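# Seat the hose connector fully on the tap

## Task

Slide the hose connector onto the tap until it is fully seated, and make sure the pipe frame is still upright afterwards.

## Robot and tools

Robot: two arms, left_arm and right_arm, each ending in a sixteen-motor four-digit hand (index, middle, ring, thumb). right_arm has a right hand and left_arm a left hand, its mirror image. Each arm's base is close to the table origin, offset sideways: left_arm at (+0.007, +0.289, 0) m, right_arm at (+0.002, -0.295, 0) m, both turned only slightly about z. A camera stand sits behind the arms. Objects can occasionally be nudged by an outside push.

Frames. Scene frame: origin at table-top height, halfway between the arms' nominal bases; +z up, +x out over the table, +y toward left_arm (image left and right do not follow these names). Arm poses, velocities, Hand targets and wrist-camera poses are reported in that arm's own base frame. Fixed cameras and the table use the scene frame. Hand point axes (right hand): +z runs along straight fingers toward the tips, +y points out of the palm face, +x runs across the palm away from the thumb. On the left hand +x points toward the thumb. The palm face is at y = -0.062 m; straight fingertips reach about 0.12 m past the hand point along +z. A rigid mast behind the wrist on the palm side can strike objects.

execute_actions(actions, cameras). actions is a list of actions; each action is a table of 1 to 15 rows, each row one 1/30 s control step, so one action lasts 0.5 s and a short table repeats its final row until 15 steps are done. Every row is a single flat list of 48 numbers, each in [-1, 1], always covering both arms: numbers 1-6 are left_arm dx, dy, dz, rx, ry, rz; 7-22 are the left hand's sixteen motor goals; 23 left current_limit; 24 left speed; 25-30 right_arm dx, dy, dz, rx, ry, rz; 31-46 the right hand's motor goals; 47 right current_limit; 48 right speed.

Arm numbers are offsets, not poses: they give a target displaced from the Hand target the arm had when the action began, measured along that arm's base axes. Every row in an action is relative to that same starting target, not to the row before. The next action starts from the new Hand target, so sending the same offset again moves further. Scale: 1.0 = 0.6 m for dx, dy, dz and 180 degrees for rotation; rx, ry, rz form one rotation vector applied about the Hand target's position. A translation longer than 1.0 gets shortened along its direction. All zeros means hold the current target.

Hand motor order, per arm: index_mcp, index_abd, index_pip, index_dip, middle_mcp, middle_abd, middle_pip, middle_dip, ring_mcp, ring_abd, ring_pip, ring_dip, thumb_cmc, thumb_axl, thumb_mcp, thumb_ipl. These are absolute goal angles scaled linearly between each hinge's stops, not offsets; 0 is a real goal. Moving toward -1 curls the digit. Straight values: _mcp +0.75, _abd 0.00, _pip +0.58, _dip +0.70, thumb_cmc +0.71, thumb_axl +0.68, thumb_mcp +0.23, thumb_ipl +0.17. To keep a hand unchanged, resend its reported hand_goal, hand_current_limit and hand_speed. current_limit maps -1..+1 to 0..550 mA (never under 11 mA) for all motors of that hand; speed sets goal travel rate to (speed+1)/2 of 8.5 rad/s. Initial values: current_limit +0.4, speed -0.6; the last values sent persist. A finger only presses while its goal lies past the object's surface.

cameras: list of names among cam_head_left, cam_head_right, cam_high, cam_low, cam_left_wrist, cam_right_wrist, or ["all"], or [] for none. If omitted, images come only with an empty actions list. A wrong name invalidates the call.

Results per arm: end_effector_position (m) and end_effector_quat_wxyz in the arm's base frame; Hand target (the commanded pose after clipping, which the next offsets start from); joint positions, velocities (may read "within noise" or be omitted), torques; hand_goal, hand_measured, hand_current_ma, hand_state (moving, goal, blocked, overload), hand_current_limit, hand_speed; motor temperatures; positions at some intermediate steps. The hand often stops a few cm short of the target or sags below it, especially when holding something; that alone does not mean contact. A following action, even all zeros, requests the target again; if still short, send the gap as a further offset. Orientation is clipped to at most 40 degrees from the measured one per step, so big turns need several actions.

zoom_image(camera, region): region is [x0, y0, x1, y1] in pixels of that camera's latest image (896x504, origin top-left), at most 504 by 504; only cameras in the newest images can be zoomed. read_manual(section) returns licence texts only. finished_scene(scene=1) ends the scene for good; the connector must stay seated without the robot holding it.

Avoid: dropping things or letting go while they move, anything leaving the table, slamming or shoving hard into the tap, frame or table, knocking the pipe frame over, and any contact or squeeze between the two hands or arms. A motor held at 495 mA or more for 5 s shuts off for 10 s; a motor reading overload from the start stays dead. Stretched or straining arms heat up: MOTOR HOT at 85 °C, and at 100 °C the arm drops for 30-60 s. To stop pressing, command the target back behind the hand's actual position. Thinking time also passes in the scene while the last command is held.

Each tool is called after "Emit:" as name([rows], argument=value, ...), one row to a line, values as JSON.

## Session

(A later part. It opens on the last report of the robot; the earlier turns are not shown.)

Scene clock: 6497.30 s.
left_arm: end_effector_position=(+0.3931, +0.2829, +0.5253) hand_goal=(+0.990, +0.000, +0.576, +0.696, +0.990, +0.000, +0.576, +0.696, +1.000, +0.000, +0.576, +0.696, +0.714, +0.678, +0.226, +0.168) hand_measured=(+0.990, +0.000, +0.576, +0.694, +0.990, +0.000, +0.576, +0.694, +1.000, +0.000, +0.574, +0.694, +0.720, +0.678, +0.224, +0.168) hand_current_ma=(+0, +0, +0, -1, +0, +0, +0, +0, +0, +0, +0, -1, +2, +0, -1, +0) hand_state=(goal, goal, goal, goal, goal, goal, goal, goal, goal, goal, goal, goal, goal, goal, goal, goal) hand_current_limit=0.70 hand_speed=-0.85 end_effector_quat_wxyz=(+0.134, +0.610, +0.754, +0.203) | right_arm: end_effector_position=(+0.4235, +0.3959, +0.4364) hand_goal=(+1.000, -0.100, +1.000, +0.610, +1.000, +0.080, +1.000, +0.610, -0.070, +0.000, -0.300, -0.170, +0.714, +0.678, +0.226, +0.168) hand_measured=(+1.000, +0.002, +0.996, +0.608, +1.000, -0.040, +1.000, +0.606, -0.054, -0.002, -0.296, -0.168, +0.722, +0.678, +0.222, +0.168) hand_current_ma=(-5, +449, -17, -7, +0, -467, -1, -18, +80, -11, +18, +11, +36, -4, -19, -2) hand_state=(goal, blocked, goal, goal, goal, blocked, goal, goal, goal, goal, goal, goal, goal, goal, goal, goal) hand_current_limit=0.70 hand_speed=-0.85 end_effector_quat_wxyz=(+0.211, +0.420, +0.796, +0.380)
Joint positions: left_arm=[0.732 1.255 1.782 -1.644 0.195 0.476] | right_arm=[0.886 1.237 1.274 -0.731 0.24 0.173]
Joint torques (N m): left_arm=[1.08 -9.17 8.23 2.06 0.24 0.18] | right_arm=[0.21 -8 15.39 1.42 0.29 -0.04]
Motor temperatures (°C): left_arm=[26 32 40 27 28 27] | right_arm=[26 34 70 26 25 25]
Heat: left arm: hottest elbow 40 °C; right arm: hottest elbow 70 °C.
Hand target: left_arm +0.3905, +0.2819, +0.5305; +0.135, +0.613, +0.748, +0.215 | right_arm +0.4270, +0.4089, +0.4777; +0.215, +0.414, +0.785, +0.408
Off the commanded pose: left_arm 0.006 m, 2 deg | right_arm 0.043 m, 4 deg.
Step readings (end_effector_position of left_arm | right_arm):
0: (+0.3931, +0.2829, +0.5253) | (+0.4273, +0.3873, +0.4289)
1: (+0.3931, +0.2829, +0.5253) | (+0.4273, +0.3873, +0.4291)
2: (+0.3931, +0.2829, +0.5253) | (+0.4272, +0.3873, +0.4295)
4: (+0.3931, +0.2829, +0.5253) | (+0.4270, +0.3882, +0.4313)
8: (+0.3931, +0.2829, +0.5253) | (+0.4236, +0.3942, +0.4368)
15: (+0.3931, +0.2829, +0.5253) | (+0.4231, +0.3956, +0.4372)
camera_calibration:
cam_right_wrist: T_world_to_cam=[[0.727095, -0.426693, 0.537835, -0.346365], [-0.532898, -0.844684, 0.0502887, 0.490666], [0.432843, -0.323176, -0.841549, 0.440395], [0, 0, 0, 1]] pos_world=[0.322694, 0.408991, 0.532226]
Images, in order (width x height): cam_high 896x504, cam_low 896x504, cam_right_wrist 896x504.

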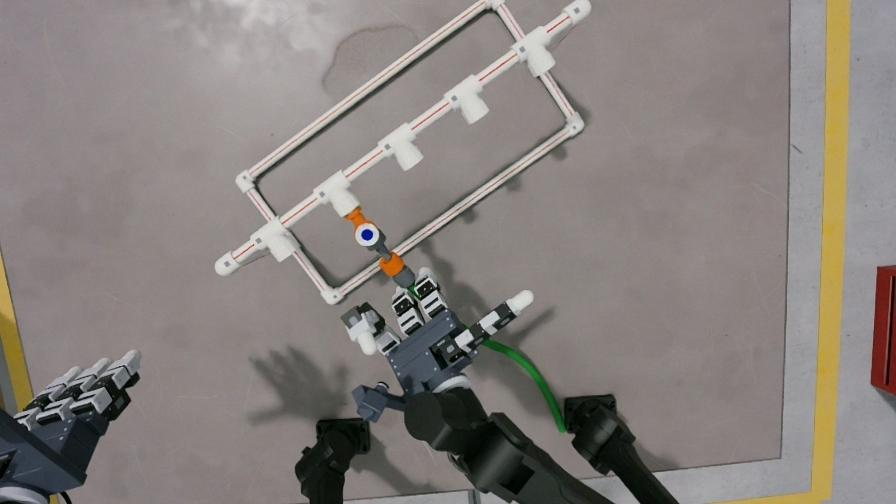

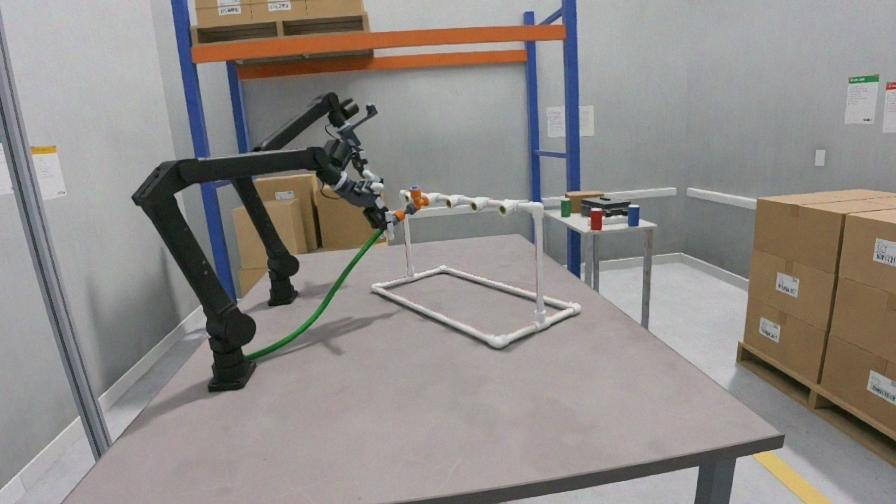

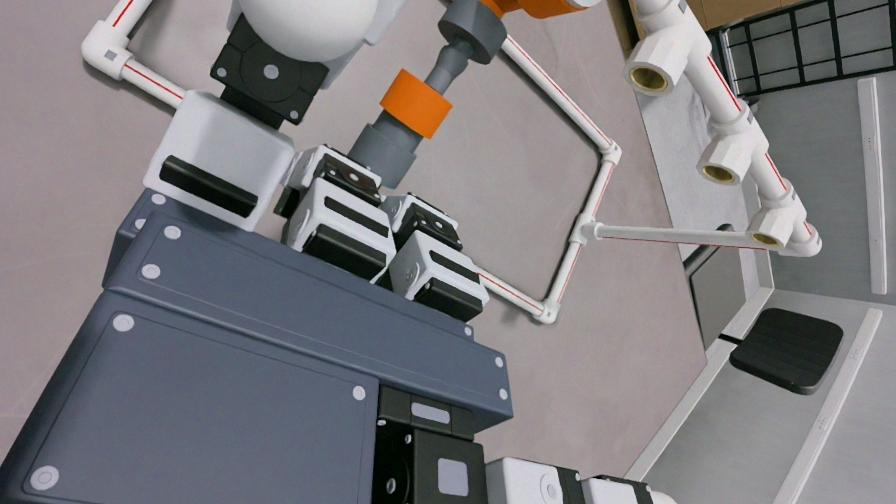

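Emit:
execute_actions([
  [[0,0,0,0,0,0,0.99,0,0.576,0.696,0.99,0,0.576,0.696,1.0,0,0.576,0.696,0.714,0.678,0.226,0.168,0.7,-0.85,0.015,-0.0067,-0.003,0,0,0,1.0,-0.1,1.0,0.61,1.0,0.08,1.0,0.61,-0.07,0,-0.3,-0.17,0.714,0.678,0.226,0.168,0.7,-0.85]],
], cameras=["cam_high","cam_right_wrist","cam_low"])

Emit:
zoom_image(camera="cam_high", region=[365, 230, 425, 290])

Emit:
zoom_image(camera="cam_low", region=[380, 198, 420, 232])

Emit:
zoom_image(camera="cam_right_wrist", region=[330, 0, 530, 180])

Scene clock: 6519.93 s.
left_arm: end_effector_position=(+0.3931, +0.2829, +0.5253) hand_goal=(+0.990, +0.000, +0.576, +0.696, +0.990, +0.000, +0.576, +0.696, +1.000, +0.000, +0.576, +0.696, +0.714, +0.678, +0.226, +0.168) hand_measured=(+0.990, +0.000, +0.576, +0.694, +0.990, +0.000, +0.576, +0.694, +1.000, +0.000, +0.574, +0.694, +0.720, +0.678, +0.224, +0.168) hand_current_ma=(+0, +0, +0, -1, +0, +0, +0, +0, +0, +0, +0, -1, +2, +0, -1, +0) hand_state=(goal, goal, goal, goal, goal, goal, goal, goal, goal, goal, goal, goal, goal, goal, goal, goal) hand_current_limit=0.70 hand_speed=-0.85 end_effector_quat_wxyz=(+0.134, +0.610, +0.754, +0.203) | right_arm: end_effector_position=(+0.4242, +0.3979, +0.4332) hand_goal=(+1.000, -0.100, +1.000, +0.610, +1.000, +0.080, +1.000, +0.610, -0.070, +0.000, -0.300, -0.170, +0.714, +0.678, +0.226, +0.168) hand_measured=(+1.000, +0.002, +0.996, +0.608, +1.000, -0.040, +1.000, +0.606, -0.054, -0.002, -0.296, -0.168, +0.722, +0.678, +0.222, +0.168) hand_current_ma=(-4, +449, -17, -7, +0, -467, -1, -18, +80, -11, +18, +11, +36, -4, -19, -2) hand_state=(goal, blocked, goal, goal, goal, blocked, goal, goal, goal, goal, goal, goal, goal, goal, goal, goal) hand_current_limit=0.70 hand_speed=-0.85 end_effector_quat_wxyz=(+0.206, +0.419, +0.799, +0.380)
Joint positions: left_arm=[0.732 1.255 1.782 -1.644 0.195 0.476] | right_arm=[0.883 1.242 1.274 -0.731 0.226 0.173]
Joint torques (N m): left_arm=[1.14 -8.82 8.32 1.96 0.22 0.19] | right_arm=[-1.38 -8 15.31 1.76 0.15 -0.18]
Motor temperatures (°C): left_arm=[26 32 40 27 28 27] | right_arm=[26 33 79 26 25 25]
Heat: left arm: hottest elbow 40 °C; right arm: hottest elbow 79 °C.
Hand target: left_arm +0.3905, +0.2819, +0.5305; +0.135, +0.613, +0.748, +0.215 | right_arm +0.4360, +0.4049, +0.4757; +0.215, +0.414, +0.785, +0.408
Off the commanded pose: left_arm 0.006 m, 2 deg | right_arm 0.045 m, 4 deg.
Step readings (end_effector_position of left_arm | right_arm):
0: (+0.3931, +0.2829, +0.5253) | (+0.4235, +0.3959, +0.4364)
1: (+0.3931, +0.2829, +0.5253) | (+0.4235, +0.3959, +0.4364)
2: (+0.3931, +0.2829, +0.5253) | (+0.4233, +0.3961, +0.4363)
4: (+0.3931, +0.2829, +0.5253) | (+0.4230, +0.3970, +0.4359)
8: (+0.3931, +0.2829, +0.5253) | (+0.4236, +0.3976, +0.4343)
15: (+0.3931, +0.2829, +0.5253) | (+0.4242, +0.3979, +0.4332)
camera_calibration:
cam_right_wrist: T_world_to_cam=[[0.735596, -0.422054, 0.529876, -0.346371], [-0.525756, -0.84894, 0.0536831, 0.490116], [0.427176, -0.318074, -0.846374, 0.440463], [0, 0, 0, 1]] pos_world=[0.324315, 0.409992, 0.53002]
Images, in order (width x height): cam_high 896x504, cam_low 896x504, cam_right_wrist 896x504.

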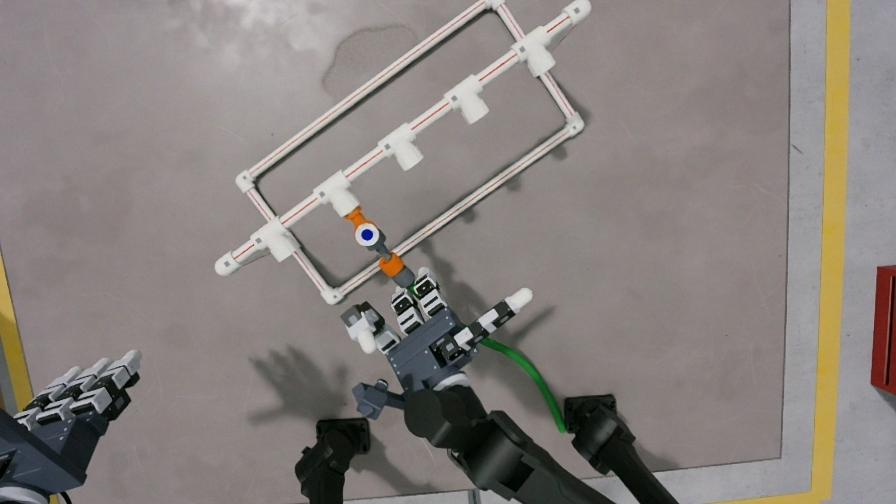

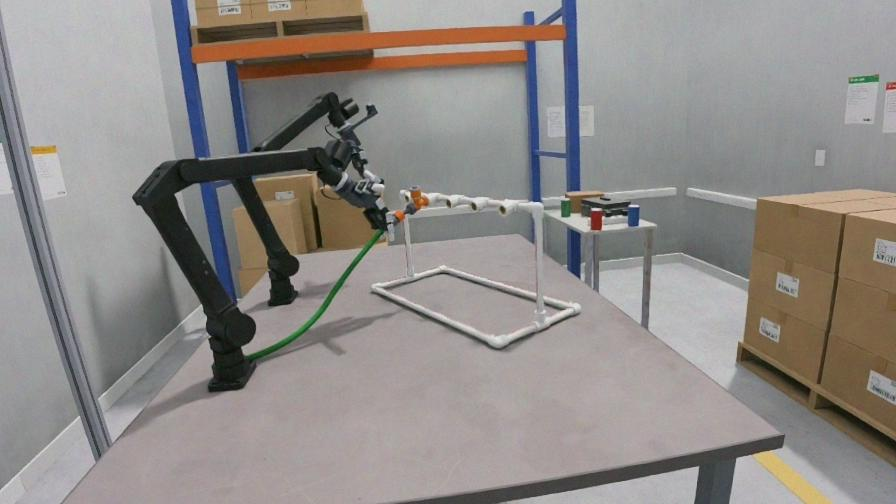

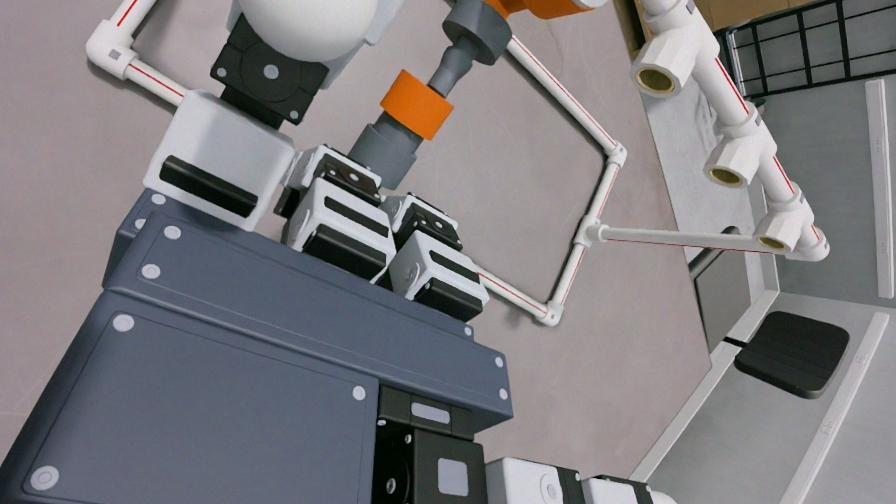

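Scaled by 8.400.

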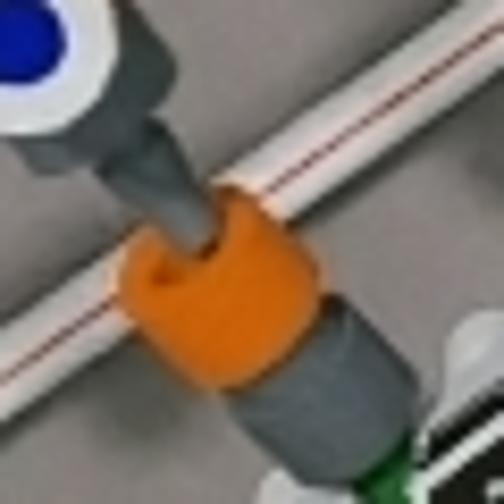

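Scaled by 12.600.

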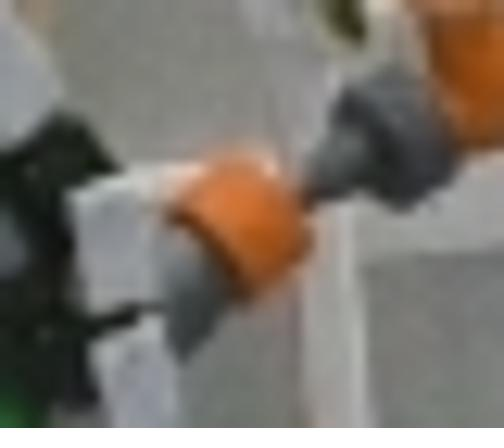

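Scaled by 2.520.

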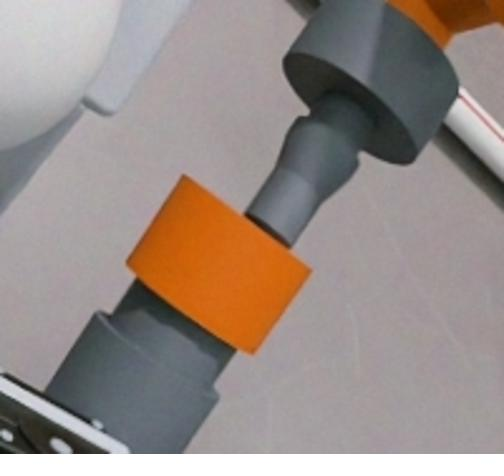

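Emit:
execute_actions([
  [[0,0,0,0,0,0,0.99,0,0.576,0.696,0.99,0,0.576,0.696,1.0,0,0.576,0.696,0.714,0.678,0.226,0.168,0.7,-0.85,0.013,-0.005,0.006,0,0,0,1.0,-0.1,1.0,0.61,1.0,0.08,1.0,0.61,-0.07,0,-0.3,-0.17,0.714,0.678,0.226,0.168,0.7,-0.85]],
], cameras=["cam_high","cam_right_wrist","cam_low"])

Emit:
zoom_image(camera="cam_high", region=[365, 230, 425, 290])

Emit:
zoom_image(camera="cam_low", region=[380, 198, 420, 232])

Emit:
zoom_image(camera="cam_right_wrist", region=[330, 0, 530, 180])

Scene clock: 6534.17 s.
left_arm: end_effector_position=(+0.3931, +0.2829, +0.5253) hand_goal=(+0.990, +0.000, +0.576, +0.696, +0.990, +0.000, +0.576, +0.696, +1.000, +0.000, +0.576, +0.696, +0.714, +0.678, +0.226, +0.168) hand_measured=(+0.990, +0.000, +0.576, +0.694, +0.990, +0.000, +0.576, +0.694, +1.000, +0.000, +0.574, +0.694, +0.720, +0.678, +0.224, +0.168) hand_current_ma=(+0, +0, +0, -1, +0, +0, +0, +0, +0, +0, +0, -1, +2, +0, -1, +0) hand_state=(goal, goal, goal, goal, goal, goal, goal, goal, goal, goal, goal, goal, goal, goal, goal, goal) hand_current_limit=0.70 hand_speed=-0.85 end_effector_quat_wxyz=(+0.134, +0.610, +0.754, +0.203) | right_arm: end_effector_position=(+0.4328, +0.3954, +0.4382) hand_goal=(+1.000, -0.100, +1.000, +0.610, +1.000, +0.080, +1.000, +0.610, -0.070, +0.000, -0.300, -0.170, +0.714, +0.678, +0.226, +0.168) hand_measured=(+0.998, +0.002, +0.996, +0.608, +1.000, -0.040, +1.000, +0.608, -0.054, -0.002, -0.296, -0.168, +0.722, +0.678, +0.222, +0.168) hand_current_ma=(-6, +449, -15, -6, +0, -467, -1, -10, +80, -11, +18, +11, +36, -4, -19, -2) hand_state=(goal, blocked, goal, goal, goal, blocked, goal, goal, goal, goal, goal, goal, goal, goal, goal, goal) hand_current_limit=0.70 hand_speed=-0.85 end_effector_quat_wxyz=(+0.204, +0.420, +0.797, +0.383)
Joint positions: left_arm=[0.732 1.255 1.782 -1.644 0.195 0.476] | right_arm=[0.864 1.25 1.291 -0.731 0.209 0.165]
Joint torques (N m): left_arm=[0.85 -9.05 8.21 1.95 0.23 0.2] | right_arm=[-1.38 -8.12 15.3 1.57 0.19 -0.23]
Motor temperatures (°C): left_arm=[26 32 40 27 28 27] | right_arm=[26 33 81 26 25 25]
Heat: left arm: hottest elbow 40 °C; right arm: hottest elbow 81 °C.
Hand target: left_arm +0.3905, +0.2819, +0.5305; +0.135, +0.613, +0.748, +0.215 | right_arm +0.4438, +0.4020, +0.4793; +0.215, +0.414, +0.785, +0.408
Off the commanded pose: left_arm 0.006 m, 2 deg | right_arm 0.043 m, 3 deg.
Step readings (end_effector_position of left_arm | right_arm):
0: (+0.3931, +0.2829, +0.5253) | (+0.4242, +0.3979, +0.4332)
1: (+0.3931, +0.2829, +0.5253) | (+0.4242, +0.3979, +0.4332)
2: (+0.3931, +0.2829, +0.5253) | (+0.4246, +0.3976, +0.4333)
4: (+0.3931, +0.2829, +0.5253) | (+0.4266, +0.3962, +0.4336)
8: (+0.3931, +0.2829, +0.5253) | (+0.4306, +0.3949, +0.4345)
15: (+0.3931, +0.2829, +0.5253) | (+0.4324, +0.3950, +0.4385)
camera_calibration:
cam_right_wrist: T_world_to_cam=[[0.734434, -0.427785, 0.526884, -0.352269], [-0.527474, -0.848297, 0.0465108, 0.495816], [0.427058, -0.312077, -0.848663, 0.438896], [0, 0, 0, 1]] pos_world=[0.332814, 0.406873, 0.535019]
Images, in order (width x height): cam_high 896x504, cam_low 896x504, cam_right_wrist 896x504.

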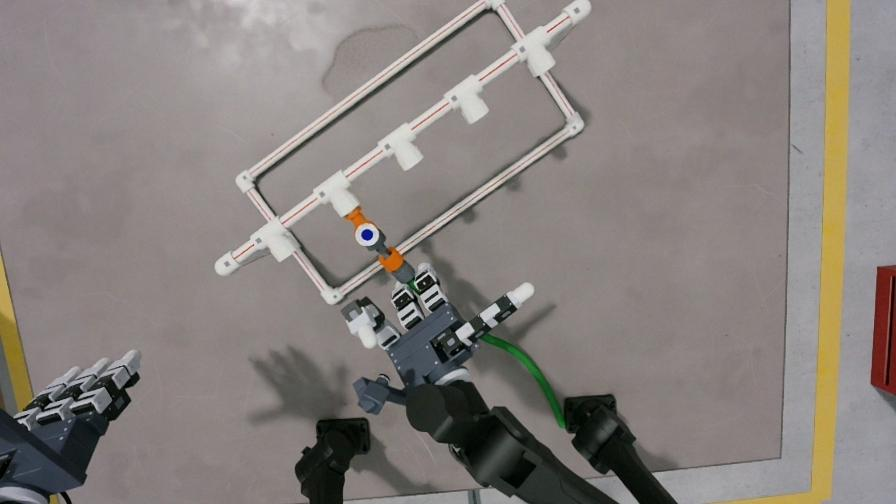

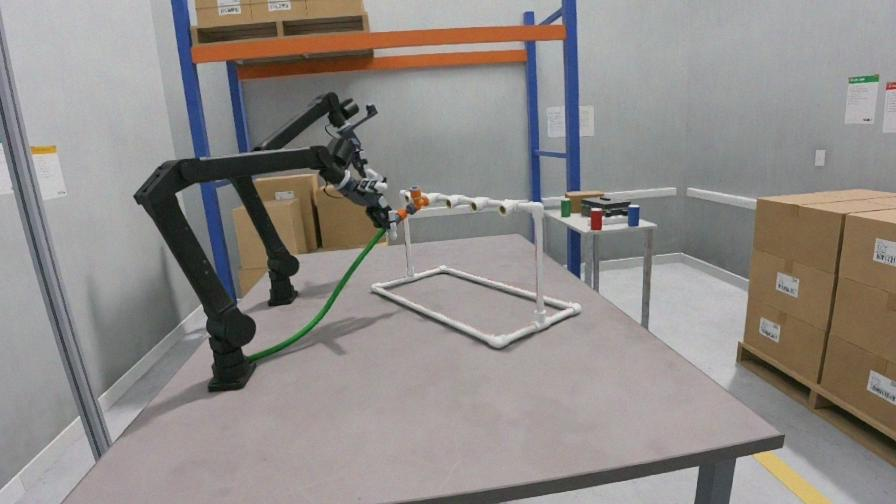

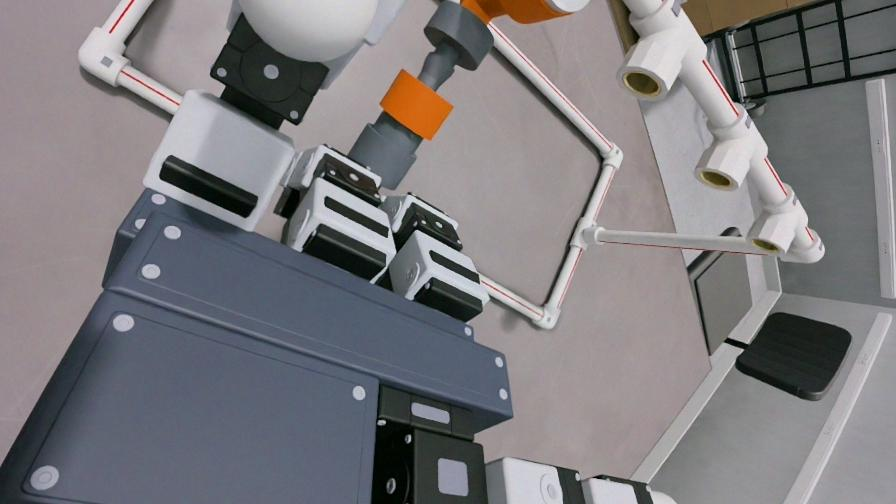

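Scaled by 8.400.

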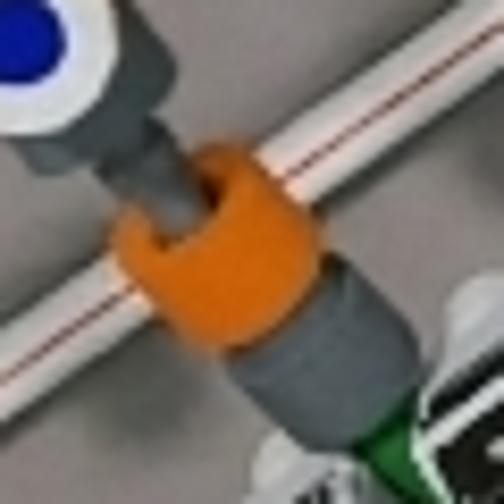

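Scaled by 12.600.

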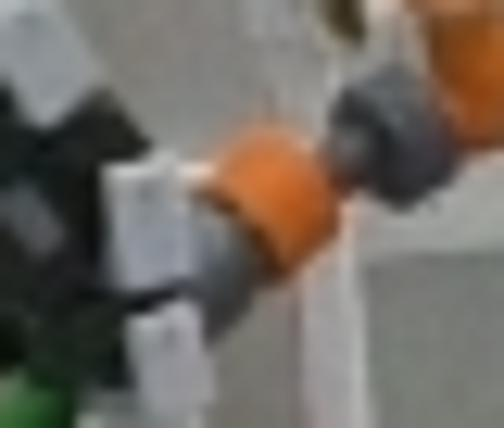

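Scaled by 2.520.

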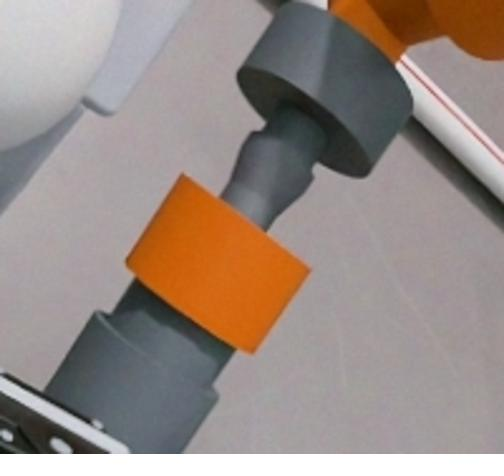

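Emit:
execute_actions([
  [[0,0,0,0,0,0,0.99,0,0.576,0.696,0.99,0,0.576,0.696,1.0,0,0.576,0.696,0.714,0.678,0.226,0.168,0.7,-0.85,0.013,0.019,0.007,0,0,0,1.0,-0.1,1.0,0.61,1.0,0.08,1.0,0.61,-0.07,0,-0.3,-0.17,0.714,0.678,0.226,0.168,0.7,-0.85]],
], cameras=["cam_high","cam_right_wrist","cam_low"])

Emit:
zoom_image(camera="cam_high", region=[355, 220, 425, 290])

Emit:
zoom_image(camera="cam_right_wrist", region=[330, 0, 530, 180])

Scene clock: 6552.63 s.
left_arm: end_effector_position=(+0.3931, +0.2829, +0.5253) hand_goal=(+0.990, +0.000, +0.576, +0.696, +0.990, +0.000, +0.576, +0.696, +1.000, +0.000, +0.576, +0.696, +0.714, +0.678, +0.226, +0.168) hand_measured=(+0.990, +0.000, +0.576, +0.694, +0.990, +0.000, +0.576, +0.694, +1.000, +0.000, +0.574, +0.694, +0.720, +0.678, +0.224, +0.168) hand_current_ma=(+0, +0, +0, -1, +0, +0, +0, +0, +0, +0, +0, -1, +2, +0, -1, +0) hand_state=(goal, goal, goal, goal, goal, goal, goal, goal, goal, goal, goal, goal, goal, goal, goal, goal) hand_current_limit=0.70 hand_speed=-0.85 end_effector_quat_wxyz=(+0.134, +0.610, +0.754, +0.203) | right_arm: end_effector_position=(+0.4405, +0.4040, +0.4410) hand_goal=(+1.000, -0.100, +1.000, +0.610, +1.000, +0.080, +1.000, +0.610, -0.070, +0.000, -0.300, -0.170, +0.714, +0.678, +0.226, +0.168) hand_measured=(+1.000, +0.002, +1.000, +0.610, +1.000, -0.040, +1.000, +0.610, -0.054, -0.002, -0.296, -0.168, +0.722, +0.678, +0.222, +0.168) hand_current_ma=(+0, +449, +0, -1, +1, -467, +0, -1, +80, -11, +18, +11, +36, -4, -19, -2) hand_state=(goal, blocked, goal, goal, goal, blocked, goal, goal, goal, goal, goal, goal, goal, goal, goal, goal) hand_current_limit=0.70 hand_speed=-0.85 end_effector_quat_wxyz=(+0.205, +0.421, +0.797, +0.381)
Joint positions: left_arm=[0.732 1.255 1.782 -1.644 0.195 0.476] | right_arm=[0.864 1.282 1.328 -0.74 0.211 0.165]
Joint torques (N m): left_arm=[1.03 -8.7 8.35 1.98 0.24 0.19] | right_arm=[-1.08 -8.29 15.64 1.76 0.23 -0.19]
Motor temperatures (°C): left_arm=[26 32 40 27 28 27] | right_arm=[26 33 82 26 25 25]
Heat: left arm: hottest elbow 40 °C; right arm: hottest elbow 82 °C.
Hand target: left_arm +0.3905, +0.2819, +0.5305; +0.135, +0.613, +0.748, +0.215 | right_arm +0.4515, +0.4133, +0.4837; +0.215, +0.414, +0.785, +0.408
Off the commanded pose: left_arm 0.006 m, 2 deg | right_arm 0.045 m, 4 deg.
Step readings (end_effector_position of left_arm | right_arm):
0: (+0.3931, +0.2829, +0.5253) | (+0.4328, +0.3954, +0.4384)
1: (+0.3931, +0.2829, +0.5253) | (+0.4328, +0.3954, +0.4384)
2: (+0.3931, +0.2829, +0.5253) | (+0.4331, +0.3958, +0.4387)
4: (+0.3931, +0.2829, +0.5253) | (+0.4349, +0.3980, +0.4400)
8: (+0.3931, +0.2829, +0.5253) | (+0.4401, +0.4037, +0.4409)
15: (+0.3931, +0.2829, +0.5253) | (+0.4405, +0.4040, +0.4408)
camera_calibration:
cam_right_wrist: T_world_to_cam=[[0.734648, -0.426602, 0.527544, -0.356508], [-0.5284, -0.847492, 0.0505101, 0.505436], [0.425541, -0.315861, -0.848025, 0.442646], [0, 0, 0, 1]] pos_world=[0.340616, 0.416081, 0.537919]
Images, in order (width x height): cam_high 896x504, cam_low 896x504, cam_right_wrist 896x504.

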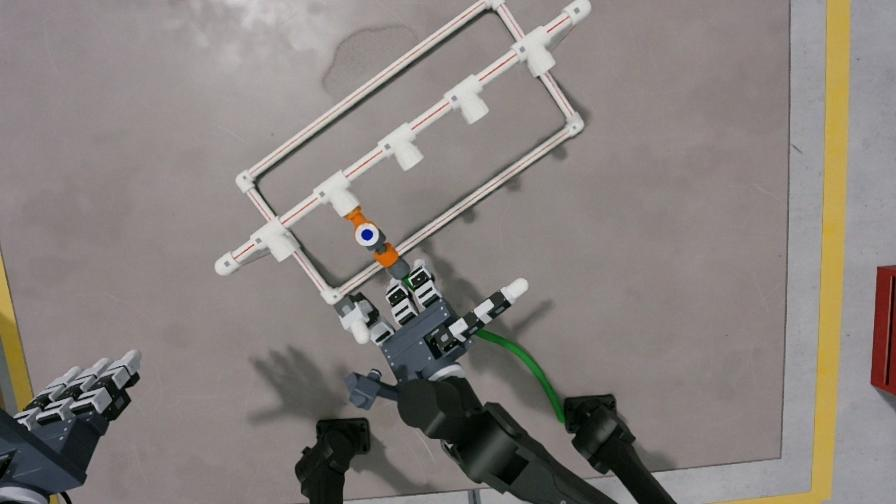

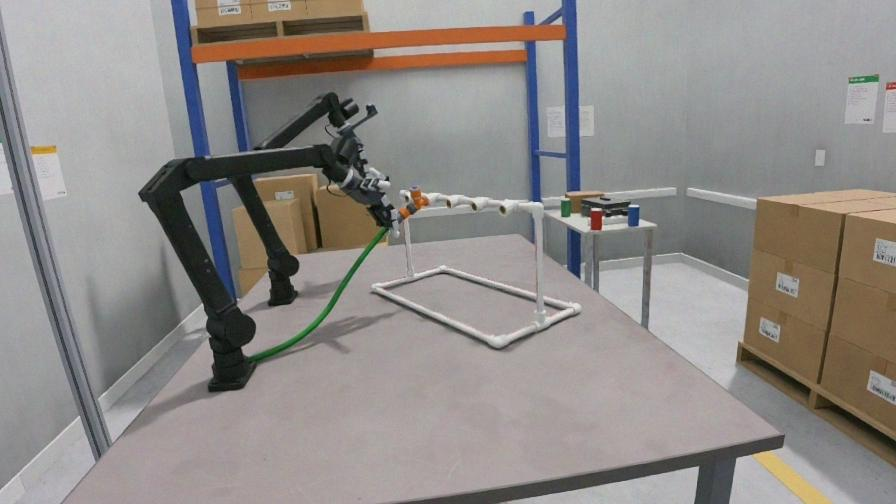

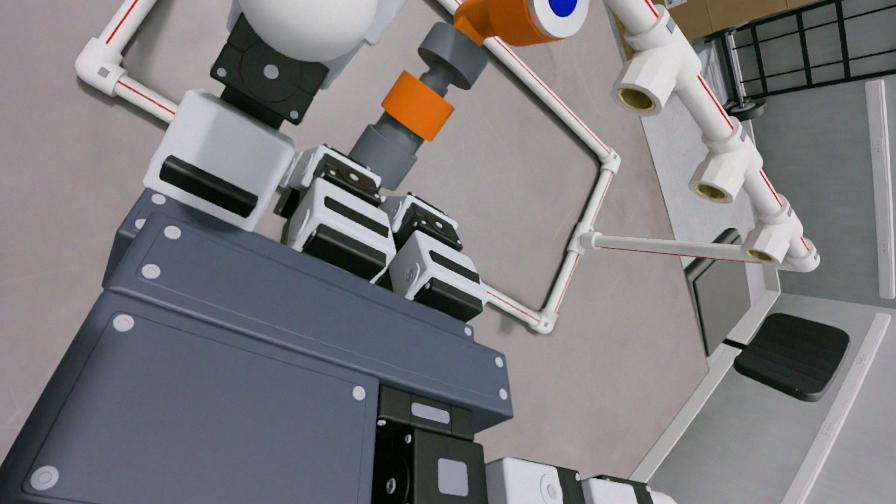

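Scaled by 7.200.

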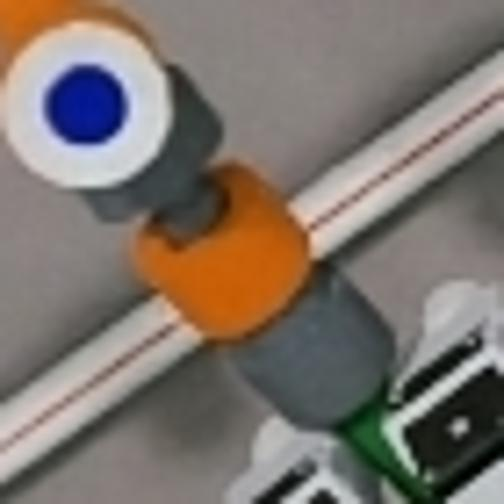

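Scaled by 2.520.

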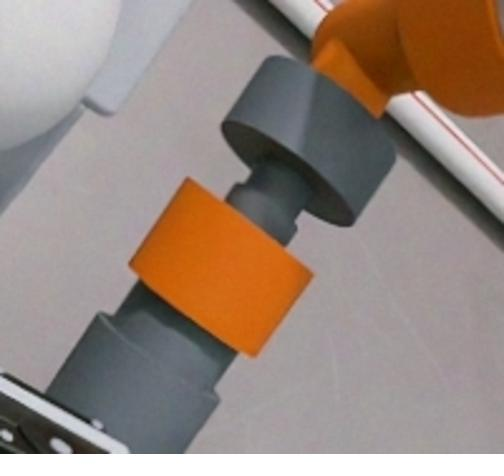

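Emit:
execute_actions([
  [[0.13,-0.07,0.11,0,0,0.05,0.99,0,0.576,0.696,0.99,0,0.576,0.696,1.0,0,0.576,0.696,0.714,0.678,0.226,0.168,0.7,-0.85,0,0,-0.02,0,0,0,1.0,-0.1,1.0,0.61,1.0,0.08,1.0,0.61,-0.07,0,-0.3,-0.17,0.714,0.678,0.226,0.168,0.7,-0.85]],
  [[0.13,-0.07,0.02,0,0,0.05,0.99,0,0.576,0.696,0.99,0,0.576,0.696,1.0,0,0.576,0.696,0.714,0.678,0.226,0.168,0.7,-0.85,0,0,-0.01,0,0,0,1.0,-0.1,1.0,0.61,1.0,0.08,1.0,0.61,-0.07,0,-0.3,-0.17,0.714,0.678,0.226,0.168,0.7,-0.85]],
], cameras=["cam_high","cam_right_wrist","cam_low"])

Emit:
zoom_image(camera="cam_right_wrist", region=[330, 0, 530, 180])

Scene clock: 6635.07 s.
left_arm: end_effector_position=(+0.5581, +0.1936, +0.5696) hand_goal=(+0.990, +0.000, +0.576, +0.696, +0.990, +0.000, +0.576, +0.696, +1.000, +0.000, +0.576, +0.696, +0.714, +0.678, +0.226, +0.168) hand_measured=(+0.992, +0.000, +0.576, +0.694, +0.992, +0.000, +0.576, +0.694, +1.000, +0.000, +0.574, +0.694, +0.720, +0.678, +0.224, +0.168) hand_current_ma=(+0, +0, +0, -1, +0, +0, +0, +0, +0, +0, +0, -1, +2, +0, -1, +0) hand_state=(goal, goal, goal, goal, goal, goal, goal, goal, goal, goal, goal, goal, goal, goal, goal, goal) hand_current_limit=0.70 hand_speed=-0.85 end_effector_quat_wxyz=(+0.108, +0.506, +0.818, +0.252) | right_arm: end_effector_position=(+0.4409, +0.4045, +0.4411) hand_goal=(+1.000, -0.100, +1.000, +0.610, +1.000, +0.080, +1.000, +0.610, -0.070, +0.000, -0.300, -0.170, +0.714, +0.678, +0.226, +0.168) hand_measured=(+1.000, +0.002, +1.000, +0.610, +1.000, -0.040, +1.000, +0.610, -0.054, -0.002, -0.296, -0.168, +0.722, +0.678, +0.222, +0.168) hand_current_ma=(+0, +449, +0, -1, +1, -467, +0, +0, +80, -11, +18, +11, +36, -4, -19, -2) hand_state=(goal, blocked, goal, goal, goal, blocked, goal, goal, goal, goal, goal, goal, goal, goal, goal, goal) hand_current_limit=0.70 hand_speed=-0.85 end_effector_quat_wxyz=(+0.205, +0.421, +0.797, +0.382)
Joint positions: left_arm=[0.209 1.58 2.216 -1.688 -0.207 -0.197] | right_arm=[0.864 1.283 1.328 -0.737 0.211 0.165]
Joint torques (N m): left_arm=[1.2 -13.33 13.56 1.11 -0.42 -0.16] | right_arm=[-1.08 -8.29 12.51 3.17 0.22 -0.19]
Motor temperatures (°C): left_arm=[26 31 40 27 28 27] | right_arm=[26 33 75 26 25 25]
Heat: left arm: hottest elbow 40 °C; right arm: hottest elbow 75 °C.
Hand target: left_arm +0.5465, +0.1978, +0.6087; +0.099, +0.489, +0.835, +0.234 | right_arm +0.4515, +0.4133, +0.4656; +0.215, +0.414, +0.785, +0.408
Off the commanded pose: left_arm 0.041 m, 4 deg | right_arm 0.028 m, 4 deg.
joint sent to its limit (left arm) — joint 4 (wrist pitch), lower limit. The joint targets are off in position and orientation.
Step readings (end_effector_position of left_arm | right_arm):
0: (+0.3931, +0.2829, +0.5253) | (+0.4405, +0.4040, +0.4409)
1: (+0.3930, +0.2830, +0.5252) | (+0.4405, +0.4040, +0.4409)
2: (+0.3934, +0.2833, +0.5243) | (+0.4405, +0.4040, +0.4409)
4: (+0.4032, +0.2771, +0.5276) | (+0.4405, +0.4040, +0.4409)
8: (+0.4503, +0.2371, +0.5524) | (+0.4405, +0.4041, +0.4407)
15: (+0.4711, +0.2335, +0.5660) | (+0.4405, +0.4041, +0.4407)
16: (+0.4713, +0.2355, +0.5659) | (+0.4405, +0.4041, +0.4407)
17: (+0.4716, +0.2393, +0.5670) | (+0.4406, +0.4041, +0.4407)
19: (+0.4823, +0.2374, +0.5757) | (+0.4406, +0.4041, +0.4408)
23: (+0.5267, +0.1980, +0.5848) | (+0.4407, +0.4042, +0.4411)
30: (+0.5599, +0.1878, +0.5632) | (+0.4409, +0.4045, +0.4411)
camera_calibration:
cam_right_wrist: T_world_to_cam=[[0.733866, -0.427565, 0.527853, -0.356099], [-0.528505, -0.847558, 0.048244, 0.507127], [0.426758, -0.314378, -0.847965, 0.441549], [0, 0, 0, 1]] pos_world=[0.340913, 0.416377, 0.53792]
Images, in order (width x height): cam_high 896x504, cam_low 896x504, cam_right_wrist 896x504.

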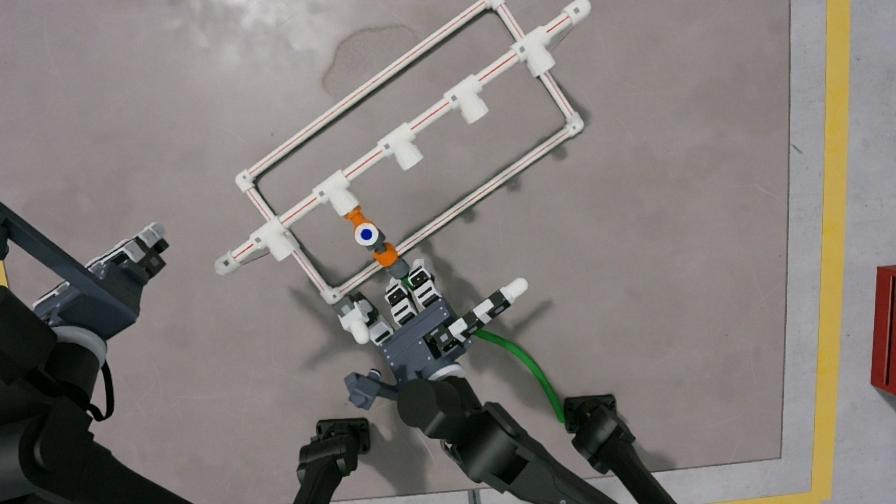

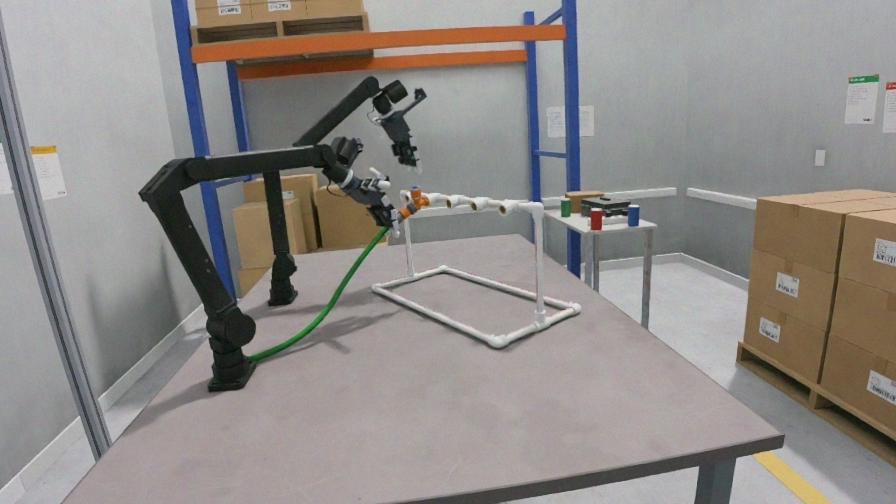

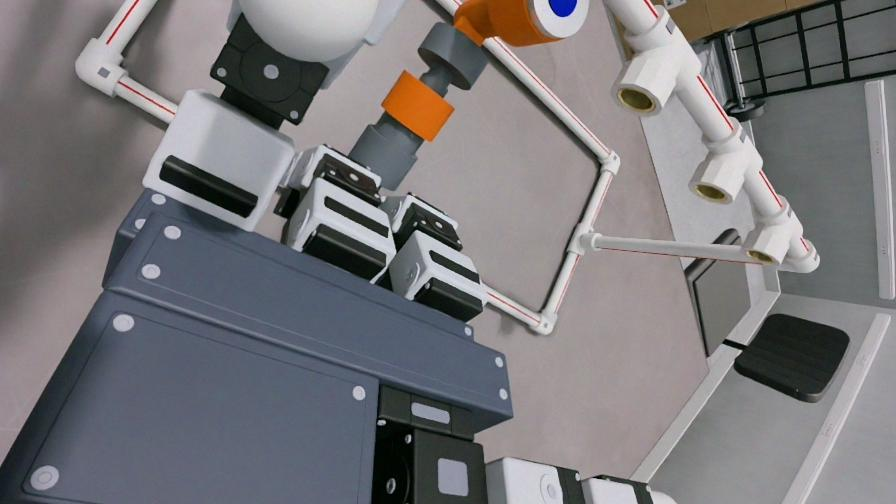

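Scaled by 2.520.

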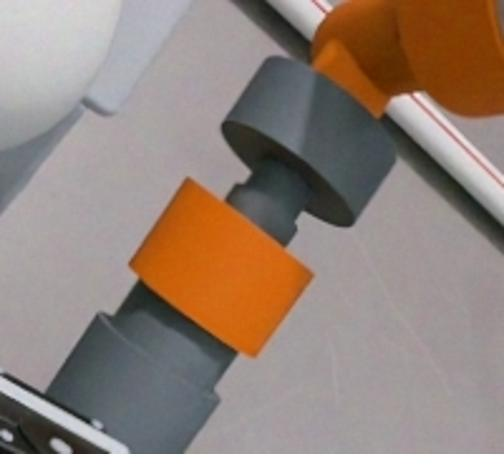

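Emit:
execute_actions([
  [[0.14,-0.15,-0.083,0,0,0,0.99,0,0.576,0.696,0.99,0,0.576,0.696,1.0,0,0.576,0.696,0.714,0.678,0.226,0.168,0.7,-0.85,0,0,0,0,0,0,1.0,-0.1,1.0,0.61,1.0,0.08,1.0,0.61,-0.07,0,-0.3,-0.17,0.714,0.678,0.226,0.168,0.7,-0.85]],
  [[0.15,-0.1667,-0.1,0,0,0,0.99,0,0.576,0.696,0.99,0,0.576,0.696,1.0,0,0.576,0.696,0.714,0.678,0.226,0.168,0.7,-0.85,0,0,0,0,0,0,1.0,-0.1,1.0,0.61,1.0,0.08,1.0,0.61,-0.07,0,-0.3,-0.17,0.714,0.678,0.226,0.168,0.7,-0.85]],
], cameras=["cam_high","cam_low","cam_head_left"])

Scene clock: 6656.63 s.
left_arm: end_effector_position=(+0.7263, +0.0027, +0.4522) hand_goal=(+0.990, +0.000, +0.576, +0.696, +0.990, +0.000, +0.576, +0.696, +1.000, +0.000, +0.576, +0.696, +0.714, +0.678, +0.226, +0.168) hand_measured=(+0.992, +0.000, +0.576, +0.694, +0.992, +0.000, +0.576, +0.694, +1.000, +0.000, +0.574, +0.694, +0.720, +0.678, +0.224, +0.168) hand_current_ma=(+0, +0, +0, -1, +0, +0, +0, +0, +0, +0, +0, -1, +2, +0, -1, +0) hand_state=(goal, goal, goal, goal, goal, goal, goal, goal, goal, goal, goal, goal, goal, goal, goal, goal) hand_current_limit=0.70 hand_speed=-0.85 end_effector_quat_wxyz=(+0.095, +0.513, +0.819, +0.241) | right_arm: end_effector_position=(+0.4409, +0.4045, +0.4411) hand_goal=(+1.000, -0.100, +1.000, +0.610, +1.000, +0.080, +1.000, +0.610, -0.070, +0.000, -0.300, -0.170, +0.714, +0.678, +0.226, +0.168) hand_measured=(+1.000, +0.002, +1.000, +0.610, +1.000, -0.040, +1.000, +0.610, -0.054, -0.002, -0.296, -0.168, +0.722, +0.678, +0.222, +0.168) hand_current_ma=(+0, +449, +0, -1, +1, -467, +0, +0, +80, -11, +18, +11, +36, -4, -19, -2) hand_state=(goal, blocked, goal, goal, goal, blocked, goal, goal, goal, goal, goal, goal, goal, goal, goal, goal) hand_current_limit=0.70 hand_speed=-0.85 end_effector_quat_wxyz=(+0.205, +0.421, +0.797, +0.382)
Joint positions: left_arm=[-0.164 2.012 2.513 -1.689 -0.367 -0.544] | right_arm=[0.864 1.283 1.328 -0.737 0.211 0.165]
Joint torques (N m): left_arm=[0.62 -19.66 14.13 0.96 -0.51 -0.11] | right_arm=[-1.08 -8.35 12.51 3.17 0.22 -0.19]
Motor temperatures (°C): left_arm=[26 33 47 27 28 27] | right_arm=[26 33 72 27 25 25]
Heat: left arm: hottest elbow 47 °C; right arm: hottest elbow 72 °C.
Hand target: left_arm +0.7204, +0.0079, +0.4988; +0.099, +0.489, +0.835, +0.234 | right_arm +0.4515, +0.4133, +0.4656; +0.215, +0.414, +0.785, +0.408
Off the commanded pose: left_arm 0.047 m, 3 deg | right_arm 0.028 m, 4 deg.
joint sent to its limit (left arm) — joint 4 (wrist pitch), lower limit. The joint targets are off in position and orientation.
Step readings (end_effector_position of left_arm | right_arm):
0: (+0.5580, +0.1936, +0.5696) | (+0.4409, +0.4045, +0.4411)
1: (+0.5579, +0.1938, +0.5697) | (+0.4409, +0.4045, +0.4411)
2: (+0.5579, +0.1940, +0.5700) | (+0.4409, +0.4045, +0.4411)
4: (+0.5648, +0.1846, +0.5727) | (+0.4409, +0.4045, +0.4411)
8: (+0.5998, +0.1264, +0.5590) | (+0.4409, +0.4045, +0.4411)
15: (+0.6439, +0.0889, +0.5052) | (+0.4409, +0.4045, +0.4411)
16: (+0.6459, +0.0910, +0.5011) | (+0.4409, +0.4045, +0.4411)
17: (+0.6482, +0.0915, +0.4996) | (+0.4409, +0.4045, +0.4411)
19: (+0.6577, +0.0898, +0.5018) | (+0.4409, +0.4045, +0.4411)
23: (+0.6872, +0.0431, +0.4928) | (+0.4409, +0.4045, +0.4411)
30: (+0.7248, -0.0172, +0.4441) | (+0.4409, +0.4045, +0.4411)
Images, in order (width x height): cam_head_left 896x504, cam_high 896x504, cam_low 896x504.

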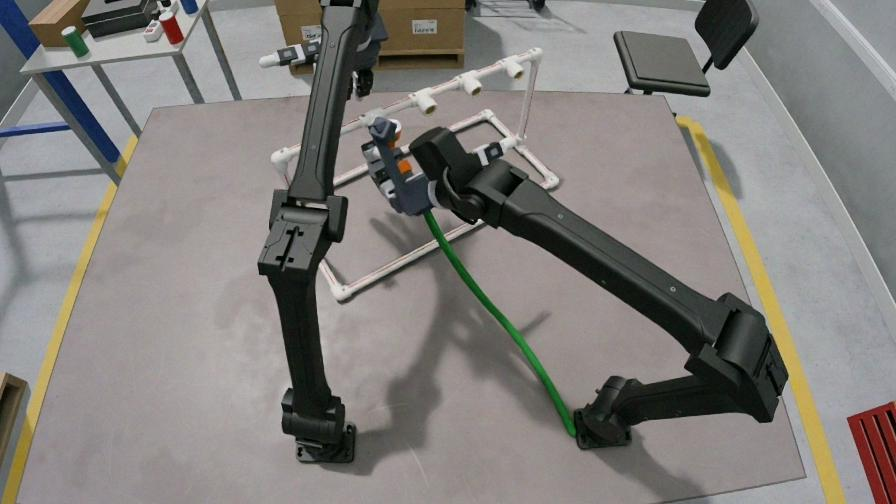

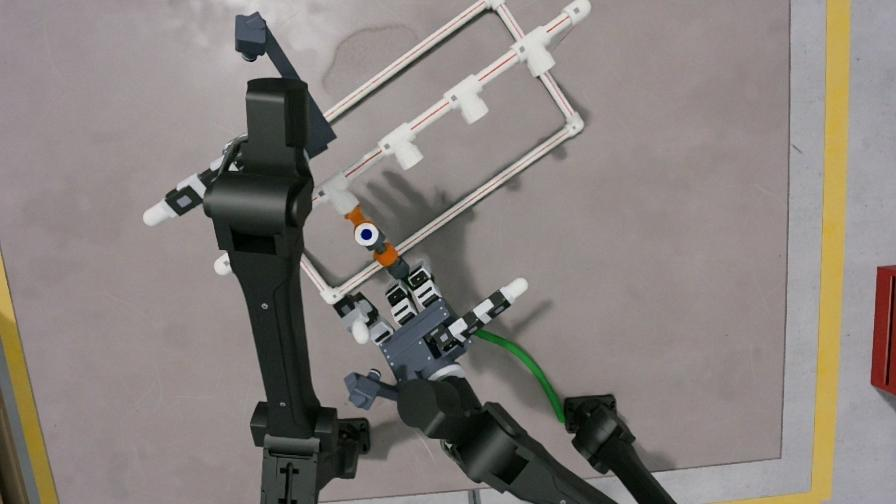

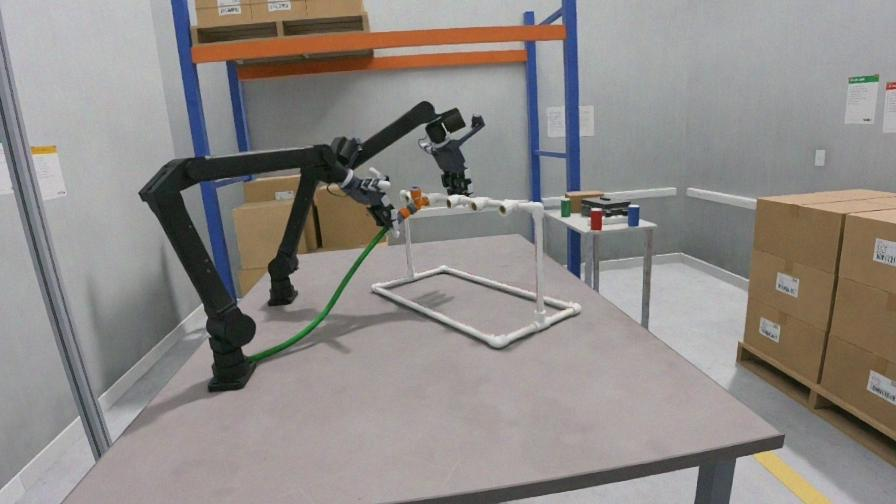

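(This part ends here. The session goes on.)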